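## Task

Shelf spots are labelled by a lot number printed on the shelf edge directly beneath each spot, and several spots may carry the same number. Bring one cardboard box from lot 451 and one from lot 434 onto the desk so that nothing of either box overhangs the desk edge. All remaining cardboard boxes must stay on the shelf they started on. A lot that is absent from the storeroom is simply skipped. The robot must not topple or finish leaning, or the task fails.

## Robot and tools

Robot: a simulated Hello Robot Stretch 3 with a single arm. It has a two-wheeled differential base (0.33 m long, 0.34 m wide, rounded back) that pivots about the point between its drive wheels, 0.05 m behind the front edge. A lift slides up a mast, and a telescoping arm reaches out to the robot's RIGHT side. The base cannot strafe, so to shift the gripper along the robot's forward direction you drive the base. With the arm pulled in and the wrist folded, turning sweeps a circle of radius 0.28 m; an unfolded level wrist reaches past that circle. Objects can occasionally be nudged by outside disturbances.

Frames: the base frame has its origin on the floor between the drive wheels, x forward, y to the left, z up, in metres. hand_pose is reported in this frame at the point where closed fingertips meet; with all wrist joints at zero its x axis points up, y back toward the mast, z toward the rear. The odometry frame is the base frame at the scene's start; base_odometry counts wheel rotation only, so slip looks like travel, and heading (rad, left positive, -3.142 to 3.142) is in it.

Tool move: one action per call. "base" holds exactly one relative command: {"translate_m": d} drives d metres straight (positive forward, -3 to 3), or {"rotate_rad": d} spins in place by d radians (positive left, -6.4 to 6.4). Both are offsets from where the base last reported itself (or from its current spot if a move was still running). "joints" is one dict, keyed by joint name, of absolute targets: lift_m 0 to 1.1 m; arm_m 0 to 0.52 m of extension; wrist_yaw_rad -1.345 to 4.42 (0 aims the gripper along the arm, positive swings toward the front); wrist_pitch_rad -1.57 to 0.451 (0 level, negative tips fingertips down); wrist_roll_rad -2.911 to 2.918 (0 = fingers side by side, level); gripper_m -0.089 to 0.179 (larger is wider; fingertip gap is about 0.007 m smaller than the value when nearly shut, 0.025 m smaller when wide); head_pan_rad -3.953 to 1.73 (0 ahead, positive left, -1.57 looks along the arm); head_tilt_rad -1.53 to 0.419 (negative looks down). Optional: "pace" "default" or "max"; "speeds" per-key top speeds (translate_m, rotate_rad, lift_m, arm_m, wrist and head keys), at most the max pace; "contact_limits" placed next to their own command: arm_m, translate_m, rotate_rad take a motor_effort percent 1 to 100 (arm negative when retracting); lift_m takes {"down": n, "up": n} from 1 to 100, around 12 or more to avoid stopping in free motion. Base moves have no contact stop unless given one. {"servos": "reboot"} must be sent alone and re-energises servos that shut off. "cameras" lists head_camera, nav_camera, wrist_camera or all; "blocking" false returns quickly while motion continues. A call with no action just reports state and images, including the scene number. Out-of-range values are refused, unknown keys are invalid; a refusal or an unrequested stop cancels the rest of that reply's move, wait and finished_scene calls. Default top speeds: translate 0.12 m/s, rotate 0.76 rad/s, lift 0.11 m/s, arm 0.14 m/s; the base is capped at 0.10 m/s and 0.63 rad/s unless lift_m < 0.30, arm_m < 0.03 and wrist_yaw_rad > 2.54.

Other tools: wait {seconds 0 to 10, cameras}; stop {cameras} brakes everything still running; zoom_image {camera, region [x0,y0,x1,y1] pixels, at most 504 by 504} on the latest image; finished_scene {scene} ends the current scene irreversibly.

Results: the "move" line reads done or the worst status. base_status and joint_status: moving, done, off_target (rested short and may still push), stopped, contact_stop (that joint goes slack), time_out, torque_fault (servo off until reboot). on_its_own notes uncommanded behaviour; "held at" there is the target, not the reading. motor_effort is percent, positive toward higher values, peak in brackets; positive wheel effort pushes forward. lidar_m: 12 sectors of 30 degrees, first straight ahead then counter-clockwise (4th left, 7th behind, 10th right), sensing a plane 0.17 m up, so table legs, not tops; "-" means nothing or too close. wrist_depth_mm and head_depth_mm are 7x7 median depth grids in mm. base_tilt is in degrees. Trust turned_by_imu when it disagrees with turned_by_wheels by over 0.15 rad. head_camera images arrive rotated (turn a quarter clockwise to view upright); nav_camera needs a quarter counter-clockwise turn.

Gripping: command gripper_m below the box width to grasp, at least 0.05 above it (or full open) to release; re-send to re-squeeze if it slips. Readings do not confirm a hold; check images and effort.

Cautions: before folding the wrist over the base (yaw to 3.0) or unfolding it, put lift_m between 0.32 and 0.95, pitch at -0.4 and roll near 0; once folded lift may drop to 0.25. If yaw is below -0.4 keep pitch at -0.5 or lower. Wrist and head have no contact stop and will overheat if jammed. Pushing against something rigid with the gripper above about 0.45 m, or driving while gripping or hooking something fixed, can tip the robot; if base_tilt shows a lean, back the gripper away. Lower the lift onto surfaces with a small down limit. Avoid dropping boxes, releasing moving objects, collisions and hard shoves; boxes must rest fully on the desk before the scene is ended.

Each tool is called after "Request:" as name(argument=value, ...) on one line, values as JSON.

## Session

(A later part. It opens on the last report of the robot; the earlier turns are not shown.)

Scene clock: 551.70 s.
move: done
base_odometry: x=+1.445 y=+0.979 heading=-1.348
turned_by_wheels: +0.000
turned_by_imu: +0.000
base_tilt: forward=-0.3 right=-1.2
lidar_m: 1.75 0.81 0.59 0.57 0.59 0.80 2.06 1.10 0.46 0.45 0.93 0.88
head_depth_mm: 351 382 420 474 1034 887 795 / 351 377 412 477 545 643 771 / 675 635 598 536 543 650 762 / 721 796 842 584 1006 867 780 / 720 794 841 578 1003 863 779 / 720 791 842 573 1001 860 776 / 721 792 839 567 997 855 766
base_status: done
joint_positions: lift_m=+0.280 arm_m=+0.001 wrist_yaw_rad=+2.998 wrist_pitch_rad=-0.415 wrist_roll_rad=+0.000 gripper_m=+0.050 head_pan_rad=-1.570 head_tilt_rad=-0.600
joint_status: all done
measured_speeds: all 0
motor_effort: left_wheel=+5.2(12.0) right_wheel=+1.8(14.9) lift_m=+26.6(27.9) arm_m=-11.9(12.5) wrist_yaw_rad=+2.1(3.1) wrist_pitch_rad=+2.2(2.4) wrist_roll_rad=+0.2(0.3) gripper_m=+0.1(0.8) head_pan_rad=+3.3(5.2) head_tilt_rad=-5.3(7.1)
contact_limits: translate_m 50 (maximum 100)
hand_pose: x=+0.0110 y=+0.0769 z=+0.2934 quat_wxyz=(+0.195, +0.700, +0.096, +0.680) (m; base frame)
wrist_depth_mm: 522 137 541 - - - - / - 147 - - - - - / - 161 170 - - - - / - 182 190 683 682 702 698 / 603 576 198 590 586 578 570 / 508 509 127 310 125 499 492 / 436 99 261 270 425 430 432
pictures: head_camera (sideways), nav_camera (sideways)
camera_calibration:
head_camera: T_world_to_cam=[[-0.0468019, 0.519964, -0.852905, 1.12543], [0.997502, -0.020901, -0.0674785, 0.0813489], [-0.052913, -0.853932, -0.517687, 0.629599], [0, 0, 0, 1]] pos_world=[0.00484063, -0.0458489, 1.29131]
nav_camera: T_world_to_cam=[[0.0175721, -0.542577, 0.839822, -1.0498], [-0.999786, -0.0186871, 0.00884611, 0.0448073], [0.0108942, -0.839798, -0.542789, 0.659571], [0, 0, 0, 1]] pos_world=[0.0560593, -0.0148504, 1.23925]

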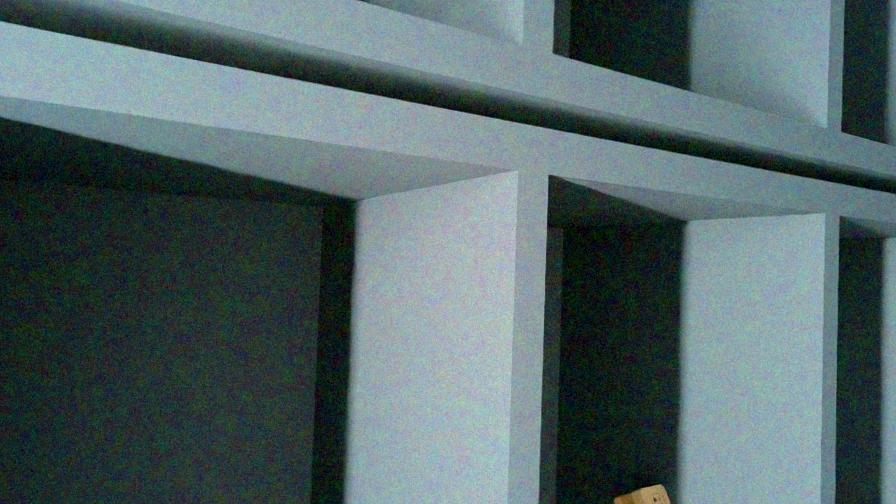

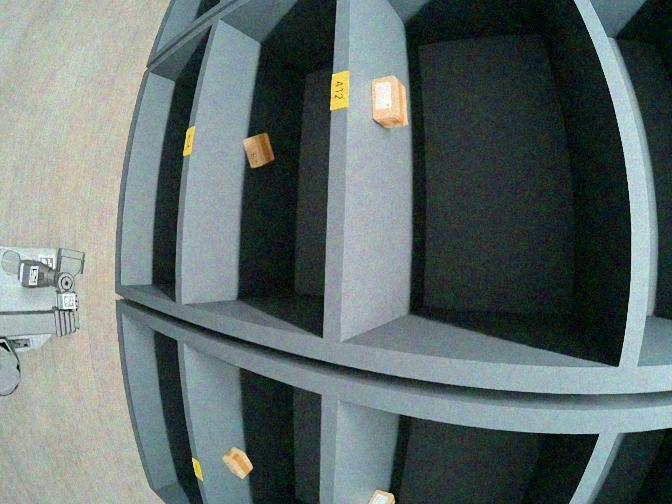

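Request:
move(base={"translate_m": 0.3}, joints={"head_pan_rad": -1.57, "head_tilt_rad": -0.65}, pace="max", contact_limits={"translate_m": 50}, cameras=["nav_camera", "head_camera"])

Scene clock: 579.67 s.
move: done
base_odometry: x=+1.511 y=+0.686 heading=-1.348
turned_by_wheels: +0.000
turned_by_imu: +0.000
base_tilt: forward=-0.3 right=-1.1
lidar_m: 2.20 0.81 0.59 0.57 0.59 0.80 2.23 0.63 0.58 0.89 0.65 0.64
head_depth_mm: 723 800 800 552 984 852 906 / 723 800 791 545 1046 848 1092 / 721 802 778 541 1037 839 1101 / 722 802 765 536 1027 836 1100 / 721 800 756 532 1020 832 1093 / 723 797 749 525 1018 826 1093 / 722 800 736 522 1009 825 1086
base_status: done
joint_positions: lift_m=+0.280 arm_m=+0.001 wrist_yaw_rad=+2.998 wrist_pitch_rad=-0.415 wrist_roll_rad=+0.000 gripper_m=+0.050 head_pan_rad=-1.570 head_tilt_rad=-0.652
joint_status: all done
measured_speeds: all 0
motor_effort: left_wheel=+1.6(16.0) right_wheel=+0.4(11.5) lift_m=+25.4(26.9) arm_m=-10.7(11.8) wrist_yaw_rad=+1.9(2.7) wrist_pitch_rad=+2.3(2.3) wrist_roll_rad=-0.2(0.3) gripper_m=+0.4(0.9) head_pan_rad=+2.2(3.8) head_tilt_rad=-3.1(6.4)
contact_limits: translate_m 50 (maximum 100)
hand_pose: x=+0.0110 y=+0.0769 z=+0.2934 quat_wxyz=(+0.195, +0.700, +0.096, +0.680) (m; base frame)
wrist_depth_mm: 520 137 535 - - - - / - 148 - - - - - / - 161 170 - - - - / - 182 189 694 681 698 699 / 603 582 198 593 586 582 576 / 512 511 127 311 125 504 498 / 437 99 261 269 426 434 435
pictures: head_camera (sideways), nav_camera (sideways)
camera_calibration:
head_camera: T_world_to_cam=[[-0.0468004, 0.563498, -0.824791, 1.08877], [0.997502, -0.0173736, -0.06847, 0.0826346], [-0.0529123, -0.825935, -0.561277, 0.686308], [0, 0, 0, 1]] pos_world=[0.00484063, -0.0452356, 1.28887]
nav_camera: T_world_to_cam=[[0.0175501, -0.585344, 0.810595, -1.01168], [-0.999787, -0.0191076, 0.00784836, 0.0461063], [0.0108945, -0.81056, -0.585555, 0.715237], [0, 0, 0, 1]] pos_world=[0.0560593, -0.011555, 1.23851]

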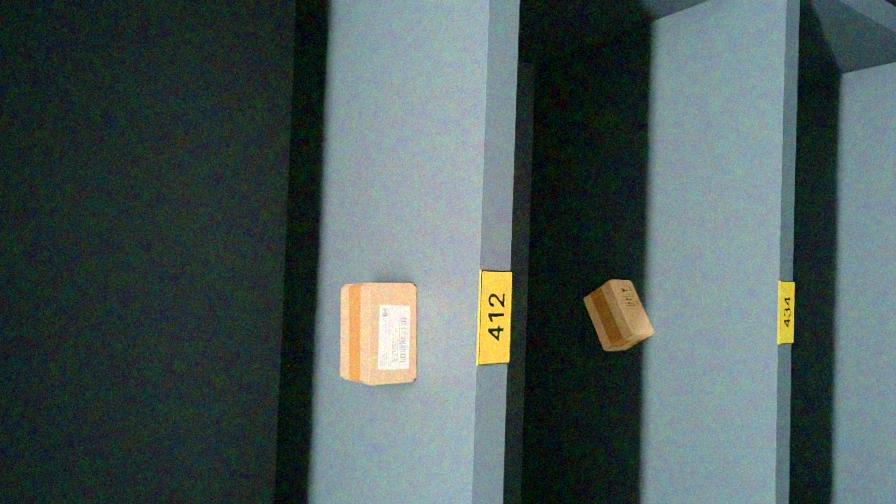

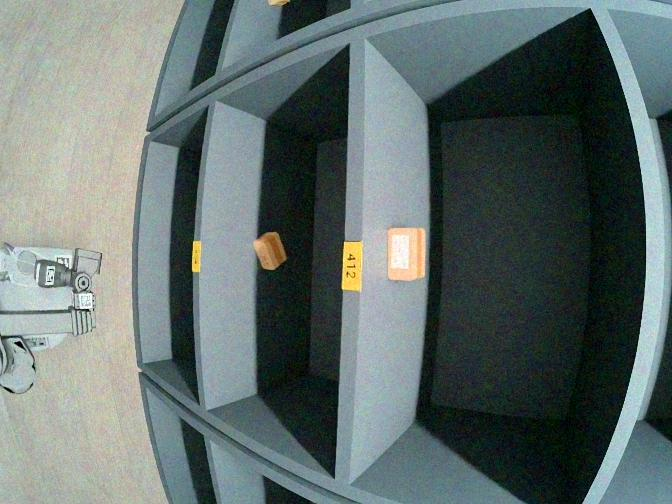

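Request:
zoom_image(camera="head_camera", region=[740, 270, 830, 360])

Request:
zoom_image(camera="head_camera", region=[560, 250, 680, 380])

Scaled by 5.600 from the camera's 896x504 image, which has a finer 1280x720 frame.

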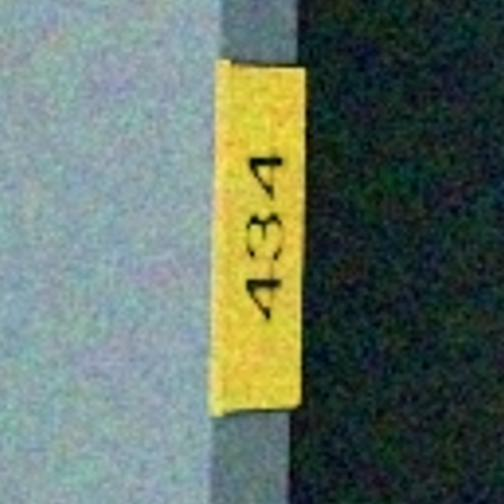

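Scaled by 3.877 from the camera's 896x504 image, which has a finer 1280x720 frame.

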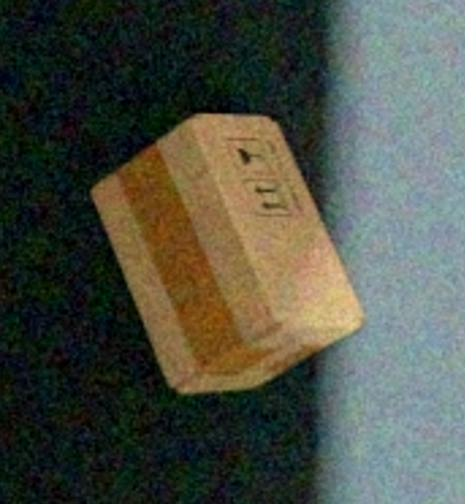

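Request:
move(base={"translate_m": -0.07}, joints={"lift_m": 0.53, "wrist_pitch_rad": -0.4}, pace="max")

Request:
move(joints={"wrist_yaw_rad": 0.56, "gripper_m": 0.179}, pace="max")

Request:
move(joints={"wrist_pitch_rad": -0.21, "lift_m": 0.51, "arm_m": 0.1}, cameras=["wrist_camera"])

Scene clock: 626.47 s.
move: done
base_odometry: x=+1.496 y=+0.754 heading=-1.348
turned_by_wheels: +0.000
turned_by_imu: +0.000
base_tilt: forward=-0.4 right=-1.1
lidar_m: 2.20 0.81 0.59 0.57 0.59 0.80 2.22 1.27 0.53 0.89 0.75 0.69
head_depth_mm: 724 790 753 552 809 791 842 / 722 799 790 547 1009 845 1011 / 723 801 780 543 1037 842 1087 / 724 801 770 537 1029 838 1106 / 722 800 762 532 1025 833 1093 / 720 800 753 528 1018 828 1094 / 724 801 742 522 1009 822 1091
base_status: done
joint_positions: lift_m=+0.530 arm_m=+0.001 wrist_yaw_rad=+2.998 wrist_pitch_rad=-0.415 wrist_roll_rad=+0.000 gripper_m=+0.050 head_pan_rad=-1.570 head_tilt_rad=-0.650
joint_status: all done
measured_speeds: all 0
motor_effort: left_wheel=-2.2(13.2) right_wheel=-2.4(13.0) lift_m=+27.9(33.9) arm_m=-10.1(11.5) wrist_yaw_rad=+1.6(2.7) wrist_pitch_rad=+2.2(4.2) wrist_roll_rad=+0.0(0.3) gripper_m=+0.4(1.1) head_pan_rad=+2.4(3.1) head_tilt_rad=+3.4(4.2)
hand_pose: x=+0.0110 y=+0.0769 z=+0.5434 quat_wxyz=(+0.195, +0.700, +0.096, +0.680) (m; base frame)
wrist_depth_mm: 525 137 541 - - - - / - 148 - - - - - / - 161 170 - - - - / - 178 188 - - - - / - - 197 - 150 865 898 / 793 793 127 806 125 792 784 / 714 677 281 702 680 691 681
pictures: none

Scene clock: 628.30 s.
move: done
base_odometry: x=+1.496 y=+0.754 heading=-1.348
turned_by_wheels: +0.000
turned_by_imu: +0.000
base_tilt: forward=-0.2 right=-1.1
lidar_m: 2.20 0.81 0.59 0.57 0.59 0.80 2.23 1.26 0.54 0.89 0.75 0.69
head_depth_mm: 724 790 755 553 809 789 844 / 724 802 794 548 1014 845 1016 / 720 802 783 543 1037 842 1080 / 721 802 773 539 1029 836 1078 / 721 801 762 533 1024 832 1094 / 724 803 752 529 1021 829 1097 / 724 801 743 523 1011 824 1089
base_status: not commanded
joint_positions: lift_m=+0.530 arm_m=+0.001 wrist_yaw_rad=+0.563 wrist_pitch_rad=-0.415 wrist_roll_rad=+0.000 gripper_m=+0.179 head_pan_rad=-1.570 head_tilt_rad=-0.650
joint_status: all done
measured_speeds: all 0
motor_effort: left_wheel=-2.4(2.7) right_wheel=-1.4(2.7) lift_m=+22.9(28.0) arm_m=-10.8(11.2) wrist_yaw_rad=-3.3(7.7) wrist_pitch_rad=+2.3(2.4) wrist_roll_rad=+0.1(0.3) gripper_m=+0.5(83.6) head_pan_rad=+2.0(2.7) head_tilt_rad=+3.1(4.1)
hand_pose: x=+0.0985 y=-0.3357 z=+0.5434 quat_wxyz=(+0.706, +0.332, -0.624, +0.052) (m; base frame)
wrist_depth_mm: 435 466 - - 396 363 - / - 437 398 391 380 370 377 / - 506 333 301 285 281 279 / - 585 - 296 245 227 222 / 952 146 802 - - 222 197 / 123 141 - - - - - / 671 687 684 - - - 105
pictures: none

Scene clock: 630.27 s.
move: done
base_odometry: x=+1.496 y=+0.754 heading=-1.348
turned_by_wheels: +0.000
turned_by_imu: +0.000
base_tilt: forward=-0.3 right=-1.3
lidar_m: 2.20 0.80 0.59 0.57 0.59 0.80 2.23 1.26 0.54 0.89 0.75 0.69
head_depth_mm: 722 791 753 553 810 791 843 / 723 800 794 548 1006 845 1009 / 722 800 783 543 1041 842 1086 / 722 802 774 539 1032 836 1080 / 720 797 761 533 1025 833 608 / 722 801 750 527 1017 826 1071 / 723 800 743 523 1009 824 1071
base_status: not commanded
joint_positions: lift_m=+0.510 arm_m=+0.100 wrist_yaw_rad=+0.563 wrist_pitch_rad=-0.232 wrist_roll_rad=+0.000 gripper_m=+0.179 head_pan_rad=-1.570 head_tilt_rad=-0.650
joint_status: all done
measured_speeds: all 0
motor_effort: left_wheel=-2.0(2.5) right_wheel=-2.1(2.9) lift_m=+29.8(31.9) arm_m=+13.7(14.9) wrist_yaw_rad=-2.8(4.5) wrist_pitch_rad=+3.7(6.5) wrist_roll_rad=+0.1(0.3) gripper_m=+0.9(1.0) head_pan_rad=+2.6(2.8) head_tilt_rad=+2.9(3.9)
hand_pose: x=+0.1087 y=-0.4512 z=+0.5664 quat_wxyz=(+0.698, +0.274, -0.652, +0.116) (m; base frame)
wrist_depth_mm: 389 463 - - - - - / 404 476 - - - - - / 404 451 459 451 315 379 406 / 363 315 314 311 308 305 304 / 460 249 236 235 234 232 244 / - 140 209 189 188 188 187 / 118 - 700 175 163 153 105
pictures: wrist_camera
camera_calibration:
wrist_camera: T_world_to_cam=[[-0.822932, -0.567848, -0.0182117, -0.149813], [-0.224933, 0.355076, -0.907373, 0.731135], [0.521717, -0.74261, -0.419931, 0.0121826], [0, 0, 0, 1]] pos_world=[0.0348151, -0.335633, 0.6658]

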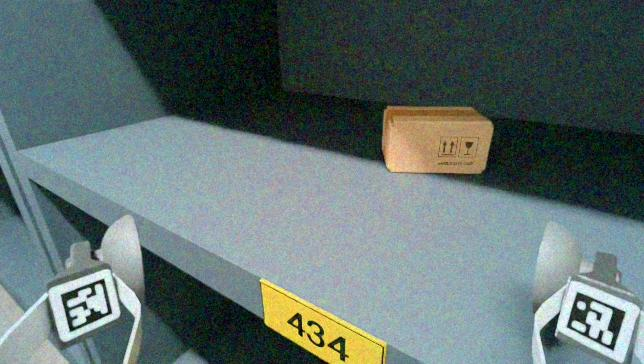

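Request:
move(base={"translate_m": -0.012}, joints={"wrist_yaw_rad": 0.5, "arm_m": 0.22}, cameras=["wrist_camera"])

Scene clock: 669.80 s.
move: done
base_odometry: x=+1.493 y=+0.766 heading=-1.348
turned_by_wheels: +0.000
turned_by_imu: +0.000
base_tilt: forward=-0.3 right=-1.2
lidar_m: 2.20 0.81 0.59 0.57 0.59 0.80 2.23 1.27 0.53 0.89 0.77 0.70
head_depth_mm: 723 777 756 553 777 765 852 / 724 800 793 549 1009 850 911 / 721 798 782 542 1039 842 569 / 720 802 773 539 1030 837 640 / 720 800 761 534 1022 828 1101 / 722 800 750 527 1015 827 1094 / 722 800 743 523 1005 824 1089
base_status: done
joint_positions: lift_m=+0.510 arm_m=+0.220 wrist_yaw_rad=+0.503 wrist_pitch_rad=-0.232 wrist_roll_rad=+0.000 gripper_m=+0.179 head_pan_rad=-1.570 head_tilt_rad=-0.650
joint_status: all done
measured_speeds: all 0
motor_effort: left_wheel=-5.7(10.2) right_wheel=-5.4(9.8) lift_m=+26.5(28.1) arm_m=+13.2(15.7) wrist_yaw_rad=-2.3(6.0) wrist_pitch_rad=+3.5(3.7) wrist_roll_rad=+0.0(0.3) gripper_m=+0.6(1.1) head_pan_rad=+1.9(2.3) head_tilt_rad=+1.7(3.1)
hand_pose: x=+0.0961 y=-0.5787 z=+0.5664 quat_wxyz=(+0.701, +0.254, -0.660, +0.095) (m; base frame)
wrist_depth_mm: 419 484 - - - - - / 427 491 - - - - - / 428 462 458 455 414 379 - / 316 312 310 230 272 307 305 / 249 225 235 234 233 233 242 / 123 175 189 189 188 187 186 / 149 154 158 163 158 152 105
pictures: wrist_camera
camera_calibration:
wrist_camera: T_world_to_cam=[[-0.855507, -0.517472, -0.0181636, -0.200286], [-0.20316, 0.367725, -0.907471, 0.778863], [0.47627, -0.772658, -0.419721, -0.0890084], [0, 0, 0, 1]] pos_world=[0.0292794, -0.458823, 0.665799]

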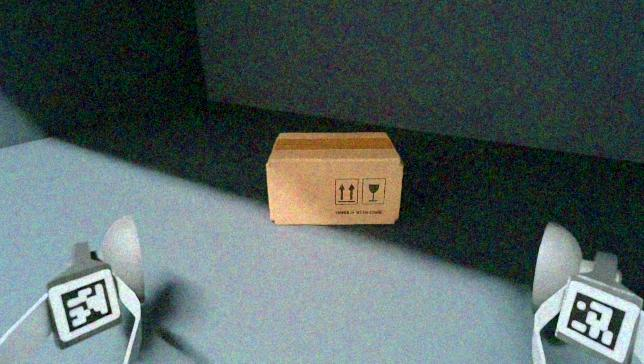

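Request:
move(base={"translate_m": 0.058}, joints={"arm_m": 0.32}, speeds={"translate_m": 0.04, "arm_m": 0.07}, contact_limits={"arm_m": 35}, cameras=["wrist_camera"])

Scene clock: 697.60 s.
move: done
base_odometry: x=+1.506 y=+0.709 heading=-1.348
turned_by_wheels: +0.000
turned_by_imu: +0.000
base_tilt: forward=-0.4 right=-1.2
lidar_m: 2.20 0.80 0.59 0.57 0.59 0.80 2.23 0.63 0.56 0.89 0.69 0.66
head_depth_mm: 723 802 805 554 928 831 881 / 722 799 789 547 1049 847 1068 / 723 802 784 542 1038 667 568 / 722 798 772 538 1027 700 1099 / 722 800 761 533 1025 792 1076 / 722 797 749 527 1014 829 1087 / 723 798 741 523 1012 824 1094
base_status: done
joint_positions: lift_m=+0.510 arm_m=+0.320 wrist_yaw_rad=+0.503 wrist_pitch_rad=-0.232 wrist_roll_rad=+0.000 gripper_m=+0.179 head_pan_rad=-1.570 head_tilt_rad=-0.650
joint_status: all done
measured_speeds: all 0
motor_effort: left_wheel=+6.9(8.1) right_wheel=+2.6(9.9) lift_m=+25.3(25.8) arm_m=+12.8(15.8) wrist_yaw_rad=-3.3(4.4) wrist_pitch_rad=+3.6(3.7) wrist_roll_rad=+0.0(0.3) gripper_m=+0.3(1.1) head_pan_rad=+1.0(1.9) head_tilt_rad=+0.8(2.5)
contact_limits: arm_m 35 (drawing in: default 31, maximum 55; extending or still: default 40, maximum 69)
hand_pose: x=+0.0961 y=-0.6787 z=+0.5664 quat_wxyz=(+0.701, +0.254, -0.660, +0.095) (m; base frame)
wrist_depth_mm: 372 440 - - - - - / 379 458 - - - - - / 387 440 417 382 - - - / 314 311 308 310 305 287 281 / 236 224 160 143 150 232 240 / 122 175 123 121 121 186 185 / 148 153 132 130 129 156 105
pictures: wrist_camera
camera_calibration:
wrist_camera: T_world_to_cam=[[-0.855565, -0.517375, -0.0182061, -0.251949], [-0.203096, 0.367785, -0.907461, 0.815661], [0.476194, -0.772695, -0.419741, -0.166279], [0, 0, 0, 1]] pos_world=[0.0292795, -0.558823, 0.665799]

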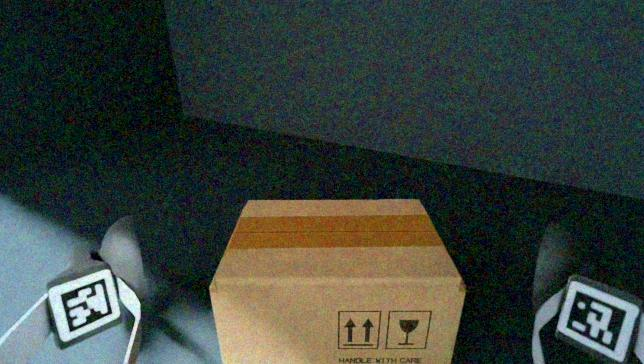

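Request:
move(joints={"gripper_m": 0.055})

Request:
move(joints={"lift_m": 0.58}, cameras=["wrist_camera"])

Scene clock: 705.83 s.
move: done
base_odometry: x=+1.506 y=+0.709 heading=-1.348
turned_by_wheels: +0.000
turned_by_imu: +0.000
base_tilt: forward=-0.4 right=-1.1
lidar_m: 2.20 0.81 0.59 0.57 0.59 0.80 2.23 0.62 0.56 0.89 0.69 0.66
head_depth_mm: 723 799 801 553 927 830 878 / 724 803 794 548 1044 846 1068 / 721 800 784 542 1037 669 568 / 720 798 772 538 1029 698 1105 / 722 801 762 532 1022 809 1075 / 722 797 749 527 1017 828 1093 / 723 797 743 522 1011 824 1091
base_status: not commanded
joint_positions: lift_m=+0.510 arm_m=+0.320 wrist_yaw_rad=+0.502 wrist_pitch_rad=-0.231 wrist_roll_rad=+0.000 gripper_m=+0.056 head_pan_rad=-1.570 head_tilt_rad=-0.650
joint_status: all done
measured_speeds: all 0
motor_effort: left_wheel=+6.4(7.1) right_wheel=+3.2(4.1) lift_m=+30.3(30.4) arm_m=+3.2(7.2) wrist_yaw_rad=-2.0(4.5) wrist_pitch_rad=+3.4(3.7) wrist_roll_rad=+0.0(0.3) gripper_m=-17.1(89.3) head_pan_rad=+1.1(1.5) head_tilt_rad=+0.8(2.1)
contact_limits: arm_m 35 (drawing in: default 31, maximum 55; extending or still: default 40, maximum 69)
hand_pose: x=+0.0960 y=-0.6788 z=+0.5667 quat_wxyz=(+0.701, +0.254, -0.660, +0.096) (m; base frame)
wrist_depth_mm: 369 438 - - - - - / 381 455 - - - - - / 388 444 423 382 - - - / 315 311 310 307 305 288 281 / 237 235 149 144 146 232 230 / 191 189 127 130 133 173 185 / 164 124 135 139 146 147 161
pictures: none

Scene clock: 707.30 s.
move: done
base_odometry: x=+1.506 y=+0.709 heading=-1.348
turned_by_wheels: +0.000
turned_by_imu: +0.000
base_tilt: forward=-0.2 right=-1.2
lidar_m: 2.21 0.81 0.59 0.57 0.59 0.80 2.22 0.63 0.56 0.89 0.68 0.65
head_depth_mm: 722 801 802 552 926 828 880 / 723 800 792 547 1041 846 766 / 725 798 781 542 1037 606 772 / 721 798 771 537 1028 775 1100 / 723 799 761 533 900 811 1075 / 722 802 751 526 1012 829 1095 / 722 800 743 521 1006 825 1086
base_status: not commanded
joint_positions: lift_m=+0.580 arm_m=+0.320 wrist_yaw_rad=+0.502 wrist_pitch_rad=-0.234 wrist_roll_rad=+0.000 gripper_m=+0.056 head_pan_rad=-1.570 head_tilt_rad=-0.650
joint_status: all done
measured_speeds: all 0
motor_effort: left_wheel=+6.7(7.0) right_wheel=+3.1(3.6) lift_m=+30.4(33.6) arm_m=+0.3(3.6) wrist_yaw_rad=-1.5(4.3) wrist_pitch_rad=+4.0(4.1) wrist_roll_rad=+0.2(0.3) gripper_m=-16.4(17.2) head_pan_rad=+1.0(1.4) head_tilt_rad=+0.5(1.2)
contact_limits: arm_m 35 (drawing in: default 31, maximum 55; extending or still: default 40, maximum 69)
hand_pose: x=+0.0959 y=-0.6786 z=+0.6360 quat_wxyz=(+0.701, +0.255, -0.659, +0.095) (m; base frame)
wrist_depth_mm: 373 439 - - - - - / 380 457 - - - - - / 393 470 - - - - - / 404 448 467 443 - - - / 363 358 150 148 147 322 - / 290 278 127 130 134 274 285 / 252 226 132 136 142 224 239
pictures: wrist_camera
camera_calibration:
wrist_camera: T_world_to_cam=[[-0.855843, -0.516912, -0.0182852, -0.25049], [-0.203782, 0.369469, -0.906623, 0.879365], [0.4754, -0.772201, -0.421545, -0.135386], [0, 0, 0, 1]] pos_world=[0.0291811, -0.558925, 0.735601]

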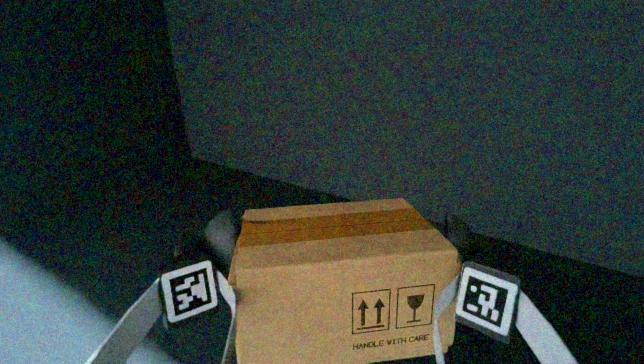

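Request:
move(joints={"arm_m": 0.0}, speeds={"arm_m": 0.25})

Request:
move(joints={"wrist_yaw_rad": 2.62, "wrist_pitch_rad": -0.4}, speeds={"wrist_yaw_rad": 1.2}, cameras=["wrist_camera", "nav_camera"])

Scene clock: 776.20 s.
move: done
base_odometry: x=+1.506 y=+0.709 heading=-1.348
turned_by_wheels: +0.000
turned_by_imu: +0.000
base_tilt: forward=-0.3 right=-1.1
lidar_m: 2.20 0.81 0.59 0.57 0.59 0.80 2.23 0.62 0.56 0.89 0.69 0.66
head_depth_mm: 724 800 801 552 926 829 879 / 721 801 796 549 1044 851 1086 / 723 800 783 543 1036 841 1089 / 722 801 772 537 1032 838 1100 / 723 803 762 532 1024 832 641 / 723 801 750 528 1015 826 607 / 721 799 742 522 1007 823 1085
base_status: not commanded
joint_positions: lift_m=+0.580 arm_m=+0.001 wrist_yaw_rad=+0.502 wrist_pitch_rad=-0.234 wrist_roll_rad=+0.000 gripper_m=+0.056 head_pan_rad=-1.570 head_tilt_rad=-0.650
joint_status: all done
measured_speeds: all 0
motor_effort: left_wheel=+7.0(7.2) right_wheel=+2.7(3.9) lift_m=+24.2(27.9) arm_m=-12.7(14.3) wrist_yaw_rad=-2.7(4.2) wrist_pitch_rad=+3.9(4.1) wrist_roll_rad=-0.2(0.3) gripper_m=-16.5(17.2) head_pan_rad=+0.4(1.1) head_tilt_rad=-0.6(1.1)
hand_pose: x=+0.0959 y=-0.3592 z=+0.6359 quat_wxyz=(+0.701, +0.255, -0.659, +0.094) (m; base frame)
wrist_depth_mm: 395 449 - - - - - / 429 462 - - - - - / 450 466 - - - - - / - 462 478 474 471 467 467 / - 492 150 148 147 356 356 / - - 127 130 134 276 285 / 890 99 131 137 142 226 241
pictures: none

Scene clock: 778.70 s.
move: done
base_odometry: x=+1.506 y=+0.709 heading=-1.348
turned_by_wheels: +0.000
turned_by_imu: +0.000
base_tilt: forward=-0.3 right=-1.2
lidar_m: 2.20 0.80 0.59 0.57 0.59 0.80 2.23 0.62 0.56 0.89 0.69 0.65
head_depth_mm: 723 799 801 553 926 832 883 / 723 801 792 546 1049 848 1087 / 721 803 782 542 1036 841 1086 / 721 797 774 538 1035 835 1101 / 721 800 763 533 1023 830 1091 / 723 802 753 528 1017 827 1094 / 724 797 743 523 1005 820 1089
base_status: not commanded
joint_positions: lift_m=+0.580 arm_m=+0.001 wrist_yaw_rad=+2.617 wrist_pitch_rad=-0.420 wrist_roll_rad=+0.000 gripper_m=+0.056 head_pan_rad=-1.570 head_tilt_rad=-0.650
joint_status: all done
measured_speeds: all 0
motor_effort: left_wheel=+6.6(7.1) right_wheel=+2.9(3.6) lift_m=+25.0(25.4) arm_m=-11.6(13.1) wrist_yaw_rad=+3.3(6.7) wrist_pitch_rad=+3.2(6.9) wrist_roll_rad=+0.0(0.3) gripper_m=-16.7(17.1) head_pan_rad=+0.0(0.9) head_tilt_rad=-0.3(1.5)
hand_pose: x=+0.0910 y=+0.0484 z=+0.5922 quat_wxyz=(+0.322, +0.706, -0.037, +0.630) (m; base frame)
wrist_depth_mm: 469 518 - - - - - / 504 538 - - - - - / 527 - - - - - - / - - - - - - - / - - 150 148 148 988 992 / 191 - 127 130 135 821 837 / 197 725 132 136 143 704 735
pictures: nav_camera (sideways), wrist_camera
camera_calibration:
nav_camera: T_world_to_cam=[[0.0175792, -0.583703, 0.811777, -1.01319], [-0.999786, -0.0191083, 0.00791083, 0.0460268], [0.0108941, -0.811742, -0.583914, 0.713109], [0, 0, 0, 1]] pos_world=[0.0560593, -0.0116629, 1.23852]
wrist_camera: T_world_to_cam=[[0.882952, -0.468771, -0.0254665, -0.0359552], [-0.291364, -0.504648, -0.812673, 0.564742], [0.368106, 0.724972, -0.582163, 0.442372], [0, 0, 0, 1]] pos_world=[0.0334524, -0.0525659, 0.715568]

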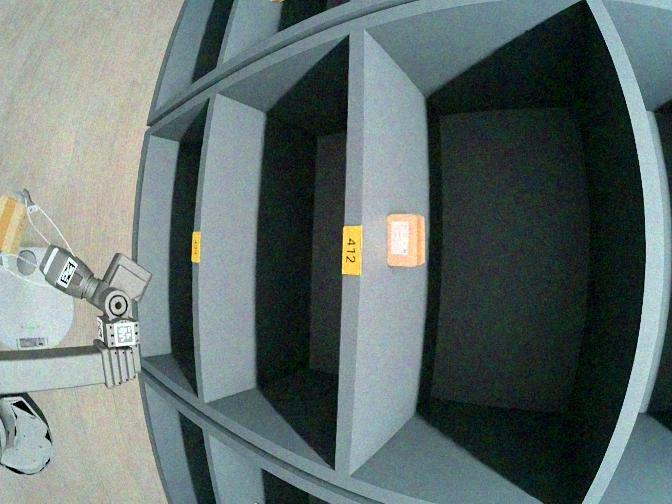

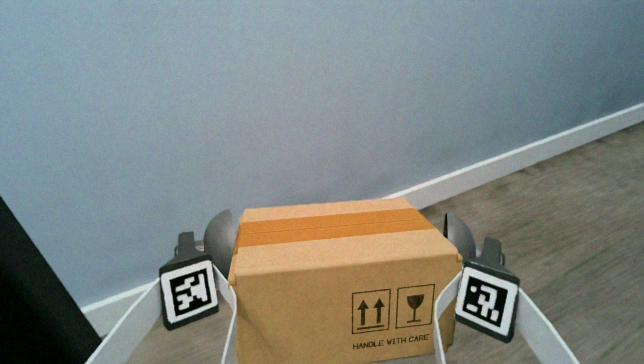

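Request:
move(joints={"lift_m": 0.285}, pace="max", cameras=["wrist_camera"])

Request:
move(base={"translate_m": -1.727}, speeds={"translate_m": 0.28}, contact_limits={"translate_m": 50})

Request:
move(base={"rotate_rad": -1.571}, speeds={"rotate_rad": 1.2})

Request:
move(base={"translate_m": 1.9}, speeds={"translate_m": 0.28}, contact_limits={"translate_m": 50}, cameras=["wrist_camera", "nav_camera"])

Scene clock: 793.00 s.
move: done
base_odometry: x=+1.506 y=+0.709 heading=-1.348
turned_by_wheels: +0.000
turned_by_imu: +0.000
base_tilt: forward=-0.2 right=-1.1
lidar_m: 2.20 0.81 0.59 0.57 0.59 0.80 2.23 0.62 0.56 0.89 0.69 0.66
head_depth_mm: 720 801 802 552 927 831 879 / 721 799 794 547 1040 845 1078 / 723 800 781 543 1038 841 1087 / 724 799 770 537 1030 838 1105 / 721 800 763 532 1021 833 1095 / 719 798 750 527 1017 828 1091 / 722 800 742 524 1003 824 1090
base_status: not commanded
joint_positions: lift_m=+0.285 arm_m=+0.001 wrist_yaw_rad=+2.617 wrist_pitch_rad=-0.422 wrist_roll_rad=+0.000 gripper_m=+0.056 head_pan_rad=-1.570 head_tilt_rad=-0.650
joint_status: all done
measured_speeds: all 0
motor_effort: left_wheel=+6.6(7.3) right_wheel=+2.9(3.7) lift_m=+26.5(26.7) arm_m=-7.6(9.2) wrist_yaw_rad=+2.5(3.4) wrist_pitch_rad=+3.7(3.7) wrist_roll_rad=+0.1(0.4) gripper_m=-16.2(17.1) head_pan_rad=-0.8(1.2) head_tilt_rad=-1.0(2.1)
hand_pose: x=+0.0909 y=+0.0482 z=+0.2967 quat_wxyz=(+0.323, +0.706, -0.036, +0.629) (m; base frame)
wrist_depth_mm: 474 521 - - - - - / 508 535 - - - - - / 533 - - - 852 882 868 / - - 699 715 715 699 690 / 582 601 150 148 147 580 576 / 210 124 126 129 134 480 495 / 197 263 132 136 143 415 429
pictures: wrist_camera
camera_calibration:
wrist_camera: T_world_to_cam=[[0.882924, -0.468819, -0.0255767, -0.0434309], [-0.29223, -0.506084, -0.811468, 0.32421], [0.367488, 0.723939, -0.583837, 0.271128], [0, 0, 0, 1]] pos_world=[0.0334537, -0.0525637, 0.420269]

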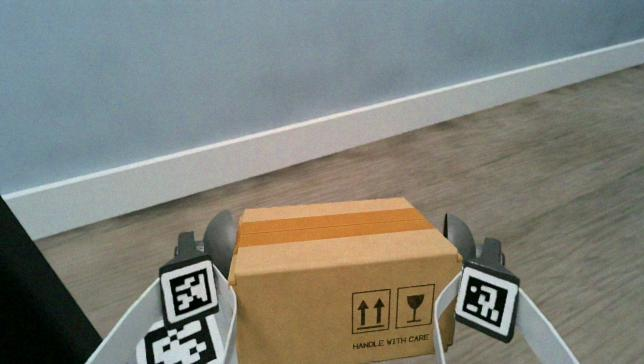

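Scene clock: 801.80 s.
move: done
base_odometry: x=+1.125 y=+2.394 heading=-1.348
turned_by_wheels: +0.000
turned_by_imu: -0.002
base_tilt: forward=-0.3 right=-1.2
lidar_m: 2.20 0.80 0.59 0.57 0.59 0.65 0.63 0.65 0.89 2.44 0.59 1.26
head_depth_mm: 1787 1752 1701 1672 1629 1434 1212 / 2582 2546 2481 2213 1776 1438 1207 / 2653 2949 3116 2285 1780 1430 1205 / 2603 2888 3108 2268 1753 1419 1196 / 2638 2906 3114 2252 1735 1405 1192 / 2654 2902 3081 2228 1729 1406 1191 / 2644 2702 2944 2205 1610 1260 1156
base_status: done
joint_positions: lift_m=+0.285 arm_m=+0.001 wrist_yaw_rad=+2.617 wrist_pitch_rad=-0.422 wrist_roll_rad=+0.000 gripper_m=+0.056 head_pan_rad=-1.570 head_tilt_rad=-0.650
joint_status: not commanded
measured_speeds: all 0
motor_effort: left_wheel=-1.6(10.3) right_wheel=-10.4(15.6) lift_m=+25.9(31.9) arm_m=-1.7(7.9) wrist_yaw_rad=+2.7(3.8) wrist_pitch_rad=+3.6(3.8) wrist_roll_rad=+0.0(0.3) gripper_m=-16.4(17.3) head_pan_rad=-1.5(1.7) head_tilt_rad=-2.4(3.5)
contact_limits: translate_m 50 (maximum 100)
hand_pose: x=+0.0909 y=+0.0482 z=+0.2967 quat_wxyz=(+0.323, +0.706, -0.036, +0.630) (m; base frame)
wrist_depth_mm: 478 513 - - - - - / 504 536 - - - - - / 535 - - - 842 893 876 / 549 - 695 708 707 698 686 / 579 602 151 148 147 577 572 / 210 124 127 130 134 485 494 / 198 263 132 136 143 416 431
pictures: none

Scene clock: 804.97 s.
move: done
base_odometry: x=+1.125 y=+2.394 heading=-2.918
turned_by_wheels: -1.571
turned_by_imu: -1.545
base_tilt: forward=-0.3 right=-1.4
lidar_m: 2.56 0.59 1.28 2.10 0.79 0.59 0.57 0.59 0.65 0.63 0.65 0.90
head_depth_mm: 496 548 615 701 815 969 1156 / 497 550 616 701 818 971 1146 / 497 551 620 703 817 976 1152 / 499 551 619 707 817 975 1141 / 499 554 620 707 820 977 1144 / 499 552 621 708 822 979 1131 / 499 554 622 707 824 981 1135
base_status: done
joint_positions: lift_m=+0.285 arm_m=+0.001 wrist_yaw_rad=+2.617 wrist_pitch_rad=-0.422 wrist_roll_rad=+0.000 gripper_m=+0.056 head_pan_rad=-1.570 head_tilt_rad=-0.650
joint_status: not commanded
measured_speeds: all 0
motor_effort: left_wheel=+7.6(12.8) right_wheel=-10.6(13.8) lift_m=+24.2(25.8) arm_m=-8.6(9.3) wrist_yaw_rad=+1.8(3.7) wrist_pitch_rad=+3.7(3.8) wrist_roll_rad=-0.3(0.4) gripper_m=-16.4(17.2) head_pan_rad=-1.2(2.0) head_tilt_rad=-2.7(3.6)
hand_pose: x=+0.0909 y=+0.0482 z=+0.2967 quat_wxyz=(+0.323, +0.706, -0.036, +0.630) (m; base frame)
wrist_depth_mm: - - - - - - - / - - - - - - - / 927 931 912 870 - 799 869 / 738 713 721 718 696 705 689 / 607 615 151 148 148 581 587 / 211 124 127 130 134 485 495 / 197 262 132 137 143 415 436
pictures: none

Scene clock: 814.37 s.
move: done
base_odometry: x=-0.728 y=+1.973 heading=-2.919
turned_by_wheels: +0.000
turned_by_imu: +0.001
base_tilt: forward=-0.4 right=-1.1
lidar_m: 1.29 1.13 1.49 3.61 1.38 1.05 2.43 0.91 0.67 0.65 0.68 0.94
head_depth_mm: 519 574 645 731 849 1003 1165 / 519 576 642 733 853 1013 1167 / 519 574 645 735 855 1013 1171 / 521 577 645 735 854 1018 1164 / 521 576 647 736 858 1021 1163 / 522 579 650 737 856 1022 1159 / 522 580 649 740 863 1026 1160
base_status: done
joint_positions: lift_m=+0.285 arm_m=+0.001 wrist_yaw_rad=+2.617 wrist_pitch_rad=-0.422 wrist_roll_rad=+0.000 gripper_m=+0.056 head_pan_rad=-1.570 head_tilt_rad=-0.650
joint_status: not commanded
measured_speeds: all 0
motor_effort: left_wheel=+3.5(13.7) right_wheel=+7.9(11.9) lift_m=+26.4(27.0) arm_m=-9.8(13.5) wrist_yaw_rad=+2.7(3.9) wrist_pitch_rad=+3.6(3.8) wrist_roll_rad=+0.0(0.4) gripper_m=-16.3(17.2) head_pan_rad=-2.2(2.4) head_tilt_rad=-3.7(5.4)
contact_limits: translate_m 50 (maximum 100)
hand_pose: x=+0.0909 y=+0.0482 z=+0.2967 quat_wxyz=(+0.323, +0.706, -0.036, +0.630) (m; base frame)
wrist_depth_mm: - - - - - - - / - - - - - - - / 933 904 901 897 877 874 859 / 725 730 715 711 704 710 695 / 608 618 151 148 147 581 575 / 210 124 126 129 134 482 496 / 197 262 132 137 143 415 433
pictures: nav_camera (sideways), wrist_camera
camera_calibration:
nav_camera: T_world_to_cam=[[0.0175792, -0.583703, 0.811777, -1.01319], [-0.999786, -0.0191083, 0.00791083, 0.0460268], [0.0108941, -0.811742, -0.583914, 0.713109], [0, 0, 0, 1]] pos_world=[0.0560593, -0.0116629, 1.23852]
wrist_camera: T_world_to_cam=[[0.883032, -0.468612, -0.0256333, -0.0433975], [-0.292153, -0.506132, -0.811466, 0.324285], [0.367289, 0.724039, -0.583837, 0.271198], [0, 0, 0, 1]] pos_world=[0.0334539, -0.0525639, 0.420369]

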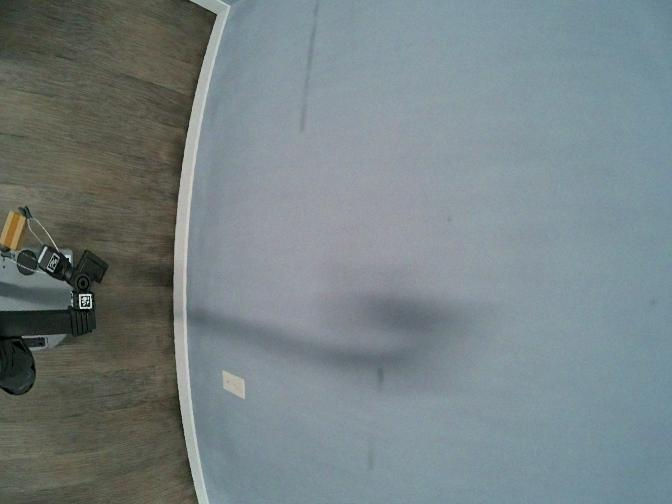

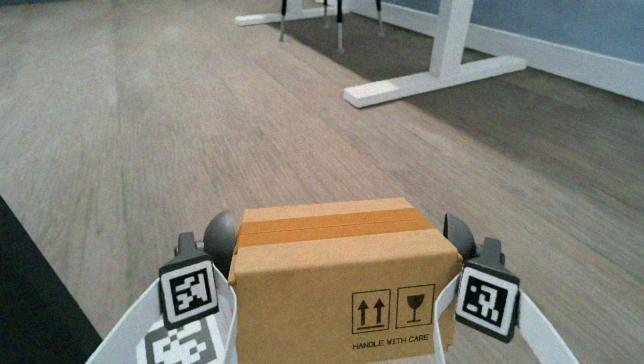

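Request:
move(base={"rotate_rad": 1.571}, speeds={"rotate_rad": 1.2})

Request:
move(base={"translate_m": 1.26}, speeds={"translate_m": 0.28}, contact_limits={"translate_m": 50})

Request:
move(joints={"lift_m": 0.86, "head_tilt_rad": -0.6}, pace="max", cameras=["head_camera", "nav_camera"])

Scene clock: 823.97 s.
move: done
base_odometry: x=-0.728 y=+1.973 heading=-1.348
turned_by_wheels: +1.571
turned_by_imu: +1.545
base_tilt: forward=-0.2 right=-1.1
lidar_m: 3.60 1.40 1.06 1.42 0.93 0.68 0.65 0.68 0.93 1.30 1.13 1.50
head_depth_mm: 1066 1185 1325 1508 1646 1444 1219 / 1071 1181 1314 1506 1675 1436 1209 / 1064 1178 1319 1509 1669 1429 1211 / 1067 1181 1319 1505 1678 1425 1203 / 1064 1185 1327 1508 1665 1406 1195 / 1070 1182 1317 1503 1668 1403 1182 / 1068 1178 1325 1507 1657 1399 1180
base_status: done
joint_positions: lift_m=+0.285 arm_m=+0.001 wrist_yaw_rad=+2.617 wrist_pitch_rad=-0.422 wrist_roll_rad=+0.000 gripper_m=+0.056 head_pan_rad=-1.570 head_tilt_rad=-0.650
joint_status: not commanded
measured_speeds: all 0
motor_effort: left_wheel=-8.3(13.0) right_wheel=+10.1(12.4) lift_m=+29.0(29.0) arm_m=-12.5(13.5) wrist_yaw_rad=+1.7(3.7) wrist_pitch_rad=+3.6(3.8) wrist_roll_rad=+0.0(0.3) gripper_m=-16.8(17.1) head_pan_rad=-2.6(2.9) head_tilt_rad=-5.5(6.2)
hand_pose: x=+0.0909 y=+0.0482 z=+0.2967 quat_wxyz=(+0.323, +0.706, -0.036, +0.630) (m; base frame)
wrist_depth_mm: - - - - - - - / - - - - - - - / 943 902 898 895 894 870 866 / 718 728 716 710 707 702 693 / 602 612 151 148 148 581 580 / 210 124 126 130 134 482 491 / 196 261 132 136 143 416 431
pictures: none

Scene clock: 831.10 s.
move: done
base_odometry: x=-0.450 y=+0.744 heading=-1.348
turned_by_wheels: +0.000
turned_by_imu: +0.001
base_tilt: forward=-0.3 right=-1.4
lidar_m: 2.37 1.40 1.02 0.99 1.02 1.97 1.90 1.85 0.96 0.77 0.71 1.82
head_depth_mm: 1071 1182 1302 1044 797 1336 1193 / 1071 1186 1296 1035 790 1398 1209 / 1068 1185 1309 1024 785 1396 1198 / 1067 1183 1288 1015 779 1421 1187 / 1066 1186 1278 1004 775 1374 1192 / 1070 1178 1286 999 768 1396 1187 / 1069 1182 1281 991 764 1321 1180
base_status: done
joint_positions: lift_m=+0.285 arm_m=+0.001 wrist_yaw_rad=+2.617 wrist_pitch_rad=-0.422 wrist_roll_rad=+0.000 gripper_m=+0.056 head_pan_rad=-1.570 head_tilt_rad=-0.650
joint_status: not commanded
measured_speeds: all 0
motor_effort: left_wheel=+3.1(10.5) right_wheel=+6.9(16.2) lift_m=+29.7(30.6) arm_m=-10.2(13.0) wrist_yaw_rad=+3.2(4.0) wrist_pitch_rad=+3.6(3.8) wrist_roll_rad=-0.2(0.3) gripper_m=-16.6(17.2) head_pan_rad=-3.0(3.7) head_tilt_rad=-5.5(6.3)
contact_limits: translate_m 50 (maximum 100)
hand_pose: x=+0.0909 y=+0.0482 z=+0.2967 quat_wxyz=(+0.323, +0.706, -0.036, +0.630) (m; base frame)
wrist_depth_mm: - 897 - - - - - / - 995 - - - - - / 836 883 895 904 892 902 869 / 730 721 718 703 700 703 695 / 602 618 151 148 147 578 579 / 210 124 126 130 134 484 493 / 197 262 132 136 143 413 431
pictures: none

Scene clock: 835.73 s.
move: done
base_odometry: x=-0.450 y=+0.744 heading=-1.348
turned_by_wheels: +0.000
turned_by_imu: +0.000
base_tilt: forward=-0.3 right=-1.2
lidar_m: 2.37 1.40 1.02 0.99 1.02 1.97 1.90 1.84 0.96 0.77 0.71 1.81
head_depth_mm: 1070 1171 1293 1136 843 1279 - / 1065 1172 1296 1124 835 1371 - / 1065 1169 1299 1112 831 1396 1298 / 1069 1169 1305 1098 822 1395 - / 1064 1164 1301 1087 820 1198 - / 1060 1169 1306 1076 813 1372 1246 / 1068 1175 1302 1072 807 1131 1186
base_status: not commanded
joint_positions: lift_m=+0.860 arm_m=+0.001 wrist_yaw_rad=+2.617 wrist_pitch_rad=-0.423 wrist_roll_rad=+0.000 gripper_m=+0.056 head_pan_rad=-1.570 head_tilt_rad=-0.600
joint_status: all done
measured_speeds: all 0
motor_effort: left_wheel=+3.2(3.7) right_wheel=+7.3(8.0) lift_m=+29.4(34.9) arm_m=-8.5(10.9) wrist_yaw_rad=+2.2(3.6) wrist_pitch_rad=+3.7(3.9) wrist_roll_rad=+0.2(0.3) gripper_m=-16.3(17.2) head_pan_rad=-3.0(3.7) head_tilt_rad=+2.8(5.2)
contact_limits: translate_m 50 (maximum 100)
hand_pose: x=+0.0908 y=+0.0481 z=+0.8717 quat_wxyz=(+0.323, +0.706, -0.036, +0.629) (m; base frame)
wrist_depth_mm: - 889 - - - - - / - 973 - - - - - / - - - - - - - / - - - - - - - / - - 150 148 148 - - / 211 124 126 130 134 - - / 197 - 132 136 143 973 -
pictures: head_camera (sideways), nav_camera (sideways)
camera_calibration:
head_camera: T_world_to_cam=[[-0.0466983, 0.519971, -0.852906, 1.12543], [0.997496, -0.0211268, -0.0674948, 0.0813598], [-0.0531145, -0.853922, -0.517683, 0.629594], [0, 0, 0, 1]] pos_world=[0.00484037, -0.045849, 1.29131]
nav_camera: T_world_to_cam=[[0.0174641, -0.542579, 0.839823, -1.04979], [-0.999789, -0.0185451, 0.00880924, 0.0448547], [0.0107949, -0.8398, -0.542789, 0.659576], [0, 0, 0, 1]] pos_world=[0.0560588, -0.0148501, 1.23925]

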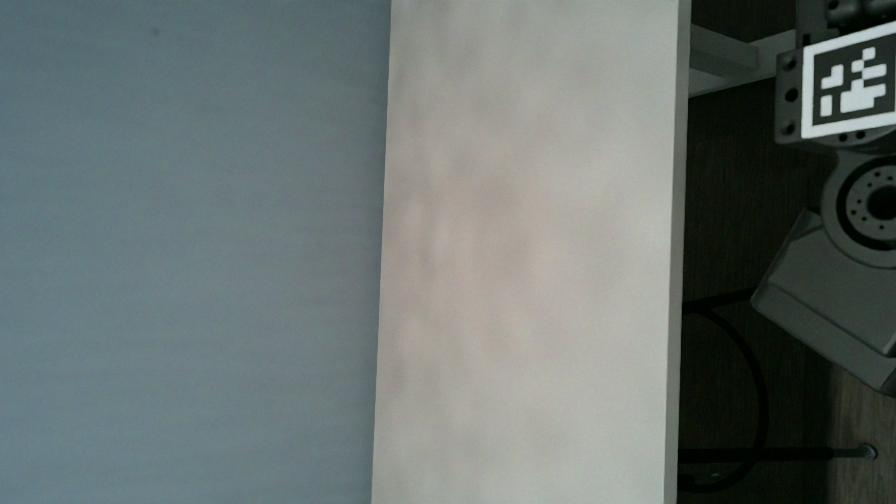

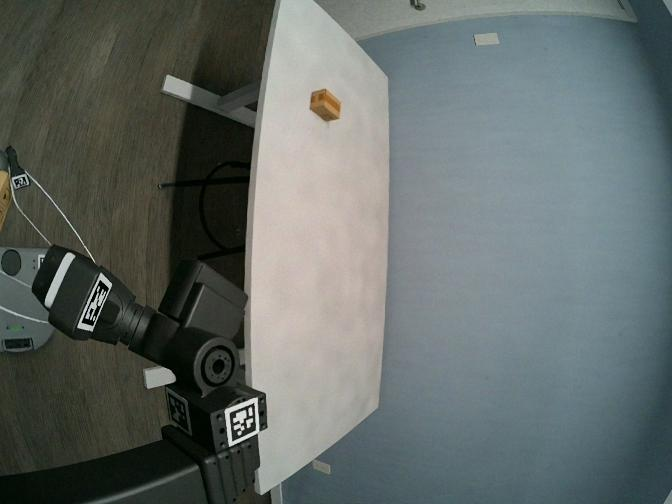

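Request:
move(joints={"wrist_yaw_rad": 0.0}, speeds={"wrist_yaw_rad": 1.2})

Request:
move(joints={"wrist_pitch_rad": -0.21, "arm_m": 0.33, "lift_m": 0.74}, speeds={"arm_m": 0.25, "lift_m": 0.11}, cameras=["wrist_camera"])

Request:
move(joints={"lift_m": 0.688}, speeds={"lift_m": 0.025}, contact_limits={"lift_m": {"down": 14}}, cameras=["wrist_camera"])

Scene clock: 852.87 s.
move: done
base_odometry: x=-0.450 y=+0.744 heading=-1.348
turned_by_wheels: +0.000
turned_by_imu: +0.000
base_tilt: forward=-0.2 right=-1.2
lidar_m: 2.37 1.39 1.02 0.98 1.02 1.97 1.90 1.84 0.96 0.77 0.71 1.82
head_depth_mm: 1068 1171 1298 1135 841 1277 - / 1064 1172 1299 1121 838 1375 - / 1068 1175 1299 1110 829 481 352 / 1067 1176 1300 1100 824 309 302 / 1063 1172 1300 1085 817 714 1192 / 1066 1173 1299 1080 814 1378 1211 / 1067 1176 1294 1068 807 1130 1186
base_status: not commanded
joint_positions: lift_m=+0.860 arm_m=+0.001 wrist_yaw_rad=+0.003 wrist_pitch_rad=-0.423 wrist_roll_rad=+0.000 gripper_m=+0.056 head_pan_rad=-1.570 head_tilt_rad=-0.600
joint_status: all done
measured_speeds: all 0
motor_effort: left_wheel=+2.5(3.8) right_wheel=+7.2(7.8) lift_m=+23.7(24.5) arm_m=-6.9(8.1) wrist_yaw_rad=-3.5(6.7) wrist_pitch_rad=+3.7(3.9) wrist_roll_rad=+0.0(0.3) gripper_m=-16.6(17.3) head_pan_rad=-2.8(3.7) head_tilt_rad=+3.2(4.2)
contact_limits: translate_m 50 (maximum 100)
hand_pose: x=-0.0208 y=-0.3694 z=+0.8717 quat_wxyz=(+0.692, +0.150, -0.691, -0.148) (m; base frame)
wrist_depth_mm: - - - - - - - / - - - - - - - / 552 - - - - - - / - - - - - - - / - - 150 148 147 - - / - 124 127 130 134 127 - / - - 131 137 143 947 -
pictures: none

Scene clock: 856.23 s.
move: done
base_odometry: x=-0.450 y=+0.744 heading=-1.348
turned_by_wheels: +0.000
turned_by_imu: +0.000
base_tilt: forward=-0.4 right=-1.3
lidar_m: 2.37 1.39 1.02 0.99 1.02 1.97 1.90 1.85 0.96 0.77 0.71 1.82
head_depth_mm: 1065 1176 1300 1133 841 737 342 / 1061 1174 1298 1120 782 385 341 / 1069 1170 1305 1110 535 1364 1237 / 1067 1170 1303 1102 564 1389 1231 / 1064 1169 1298 1092 816 1342 1226 / 1067 1175 1300 1075 813 1376 1219 / 1064 1167 1296 1066 806 1126 1181
base_status: not commanded
joint_positions: lift_m=+0.740 arm_m=+0.330 wrist_yaw_rad=+0.003 wrist_pitch_rad=-0.240 wrist_roll_rad=+0.000 gripper_m=+0.056 head_pan_rad=-1.570 head_tilt_rad=-0.600
joint_status: all done
measured_speeds: all 0
motor_effort: left_wheel=+2.8(3.6) right_wheel=+7.4(7.7) lift_m=+24.4(27.7) arm_m=+13.0(15.2) wrist_yaw_rad=-3.7(4.2) wrist_pitch_rad=+5.1(8.3) wrist_roll_rad=+0.0(0.3) gripper_m=-16.3(17.1) head_pan_rad=-3.3(3.4) head_tilt_rad=+2.8(3.9)
contact_limits: translate_m 50 (maximum 100)
hand_pose: x=-0.0208 y=-0.7181 z=+0.7943 quat_wxyz=(+0.702, +0.086, -0.702, -0.084) (m; base frame)
wrist_depth_mm: - - - - - - - / - - - - - - - / - - - - - - - / - - - - - - - / - - 150 148 147 - - / - - 126 130 134 - - / - - 131 137 141 117 -
pictures: wrist_camera
camera_calibration:
wrist_camera: T_world_to_cam=[[-0.99887, -0.0437796, -0.0185194, -0.0308584], [-0.00200193, 0.427988, -0.903782, 1.05772], [0.0474933, -0.902723, -0.427592, -0.14142], [0, 0, 0, 1]] pos_world=[-0.0219896, -0.581707, 0.894908]

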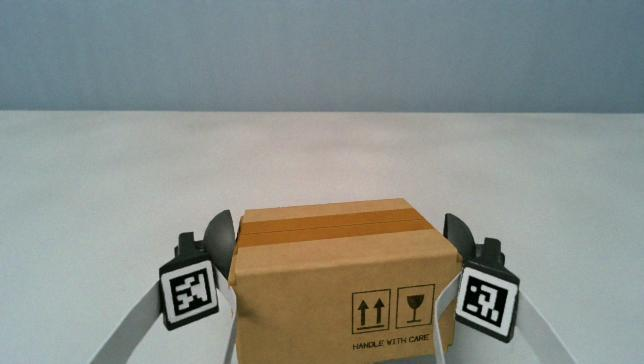

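Scene clock: 858.73 s.
move: done
base_odometry: x=-0.450 y=+0.744 heading=-1.348
turned_by_wheels: +0.000
turned_by_imu: +0.000
base_tilt: forward=-0.3 right=-1.2
lidar_m: 2.37 1.40 1.02 0.99 1.02 1.97 1.90 1.85 0.96 0.77 0.72 1.82
head_depth_mm: 1064 1175 1304 1130 842 1276 1220 / 1066 1172 1295 1122 832 478 382 / 1064 1170 1307 1113 580 1356 1233 / 1068 1168 1301 1099 656 1387 1224 / 1068 1171 1300 1084 816 1347 1223 / 1060 1174 1295 1078 813 1377 1218 / 1070 1173 1301 1069 804 1125 1185
base_status: not commanded
joint_positions: lift_m=+0.688 arm_m=+0.330 wrist_yaw_rad=+0.003 wrist_pitch_rad=-0.200 wrist_roll_rad=+0.001 gripper_m=+0.056 head_pan_rad=-1.570 head_tilt_rad=-0.600
joint_status: all done
measured_speeds: all 0
motor_effort: left_wheel=+3.0(3.7) right_wheel=+6.5(7.5) lift_m=+20.4(27.1) arm_m=+12.2(13.3) wrist_yaw_rad=-2.3(4.3) wrist_pitch_rad=-2.5(5.2) wrist_roll_rad=-0.5(0.6) gripper_m=-16.7(17.4) head_pan_rad=-2.5(3.4) head_tilt_rad=+3.4(3.8)
contact_limits: lift_m down 14 (down: maximum 72; up: maximum 65); translate_m 50 (maximum 100)
hand_pose: x=-0.0209 y=-0.7214 z=+0.7523 quat_wxyz=(+0.704, +0.072, -0.704, -0.070) (m; base frame)
wrist_depth_mm: - - - - - - - / - - - - - - - / - - - - - - - / - - - - - - - / - - 149 144 144 - - / - - 127 131 134 - - / - 91 132 139 145 117 -
pictures: wrist_camera
camera_calibration:
wrist_camera: T_world_to_cam=[[-0.998876, -0.0438337, -0.0180624, -0.0322275], [-0.000502499, 0.390756, -0.920494, 1.00691], [0.0474067, -0.91945, -0.390339, -0.202398], [0, 0, 0, 1]] pos_world=[-0.0220903, -0.580963, 0.847267]

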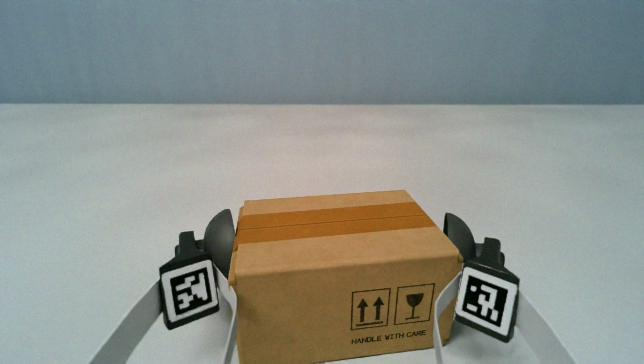

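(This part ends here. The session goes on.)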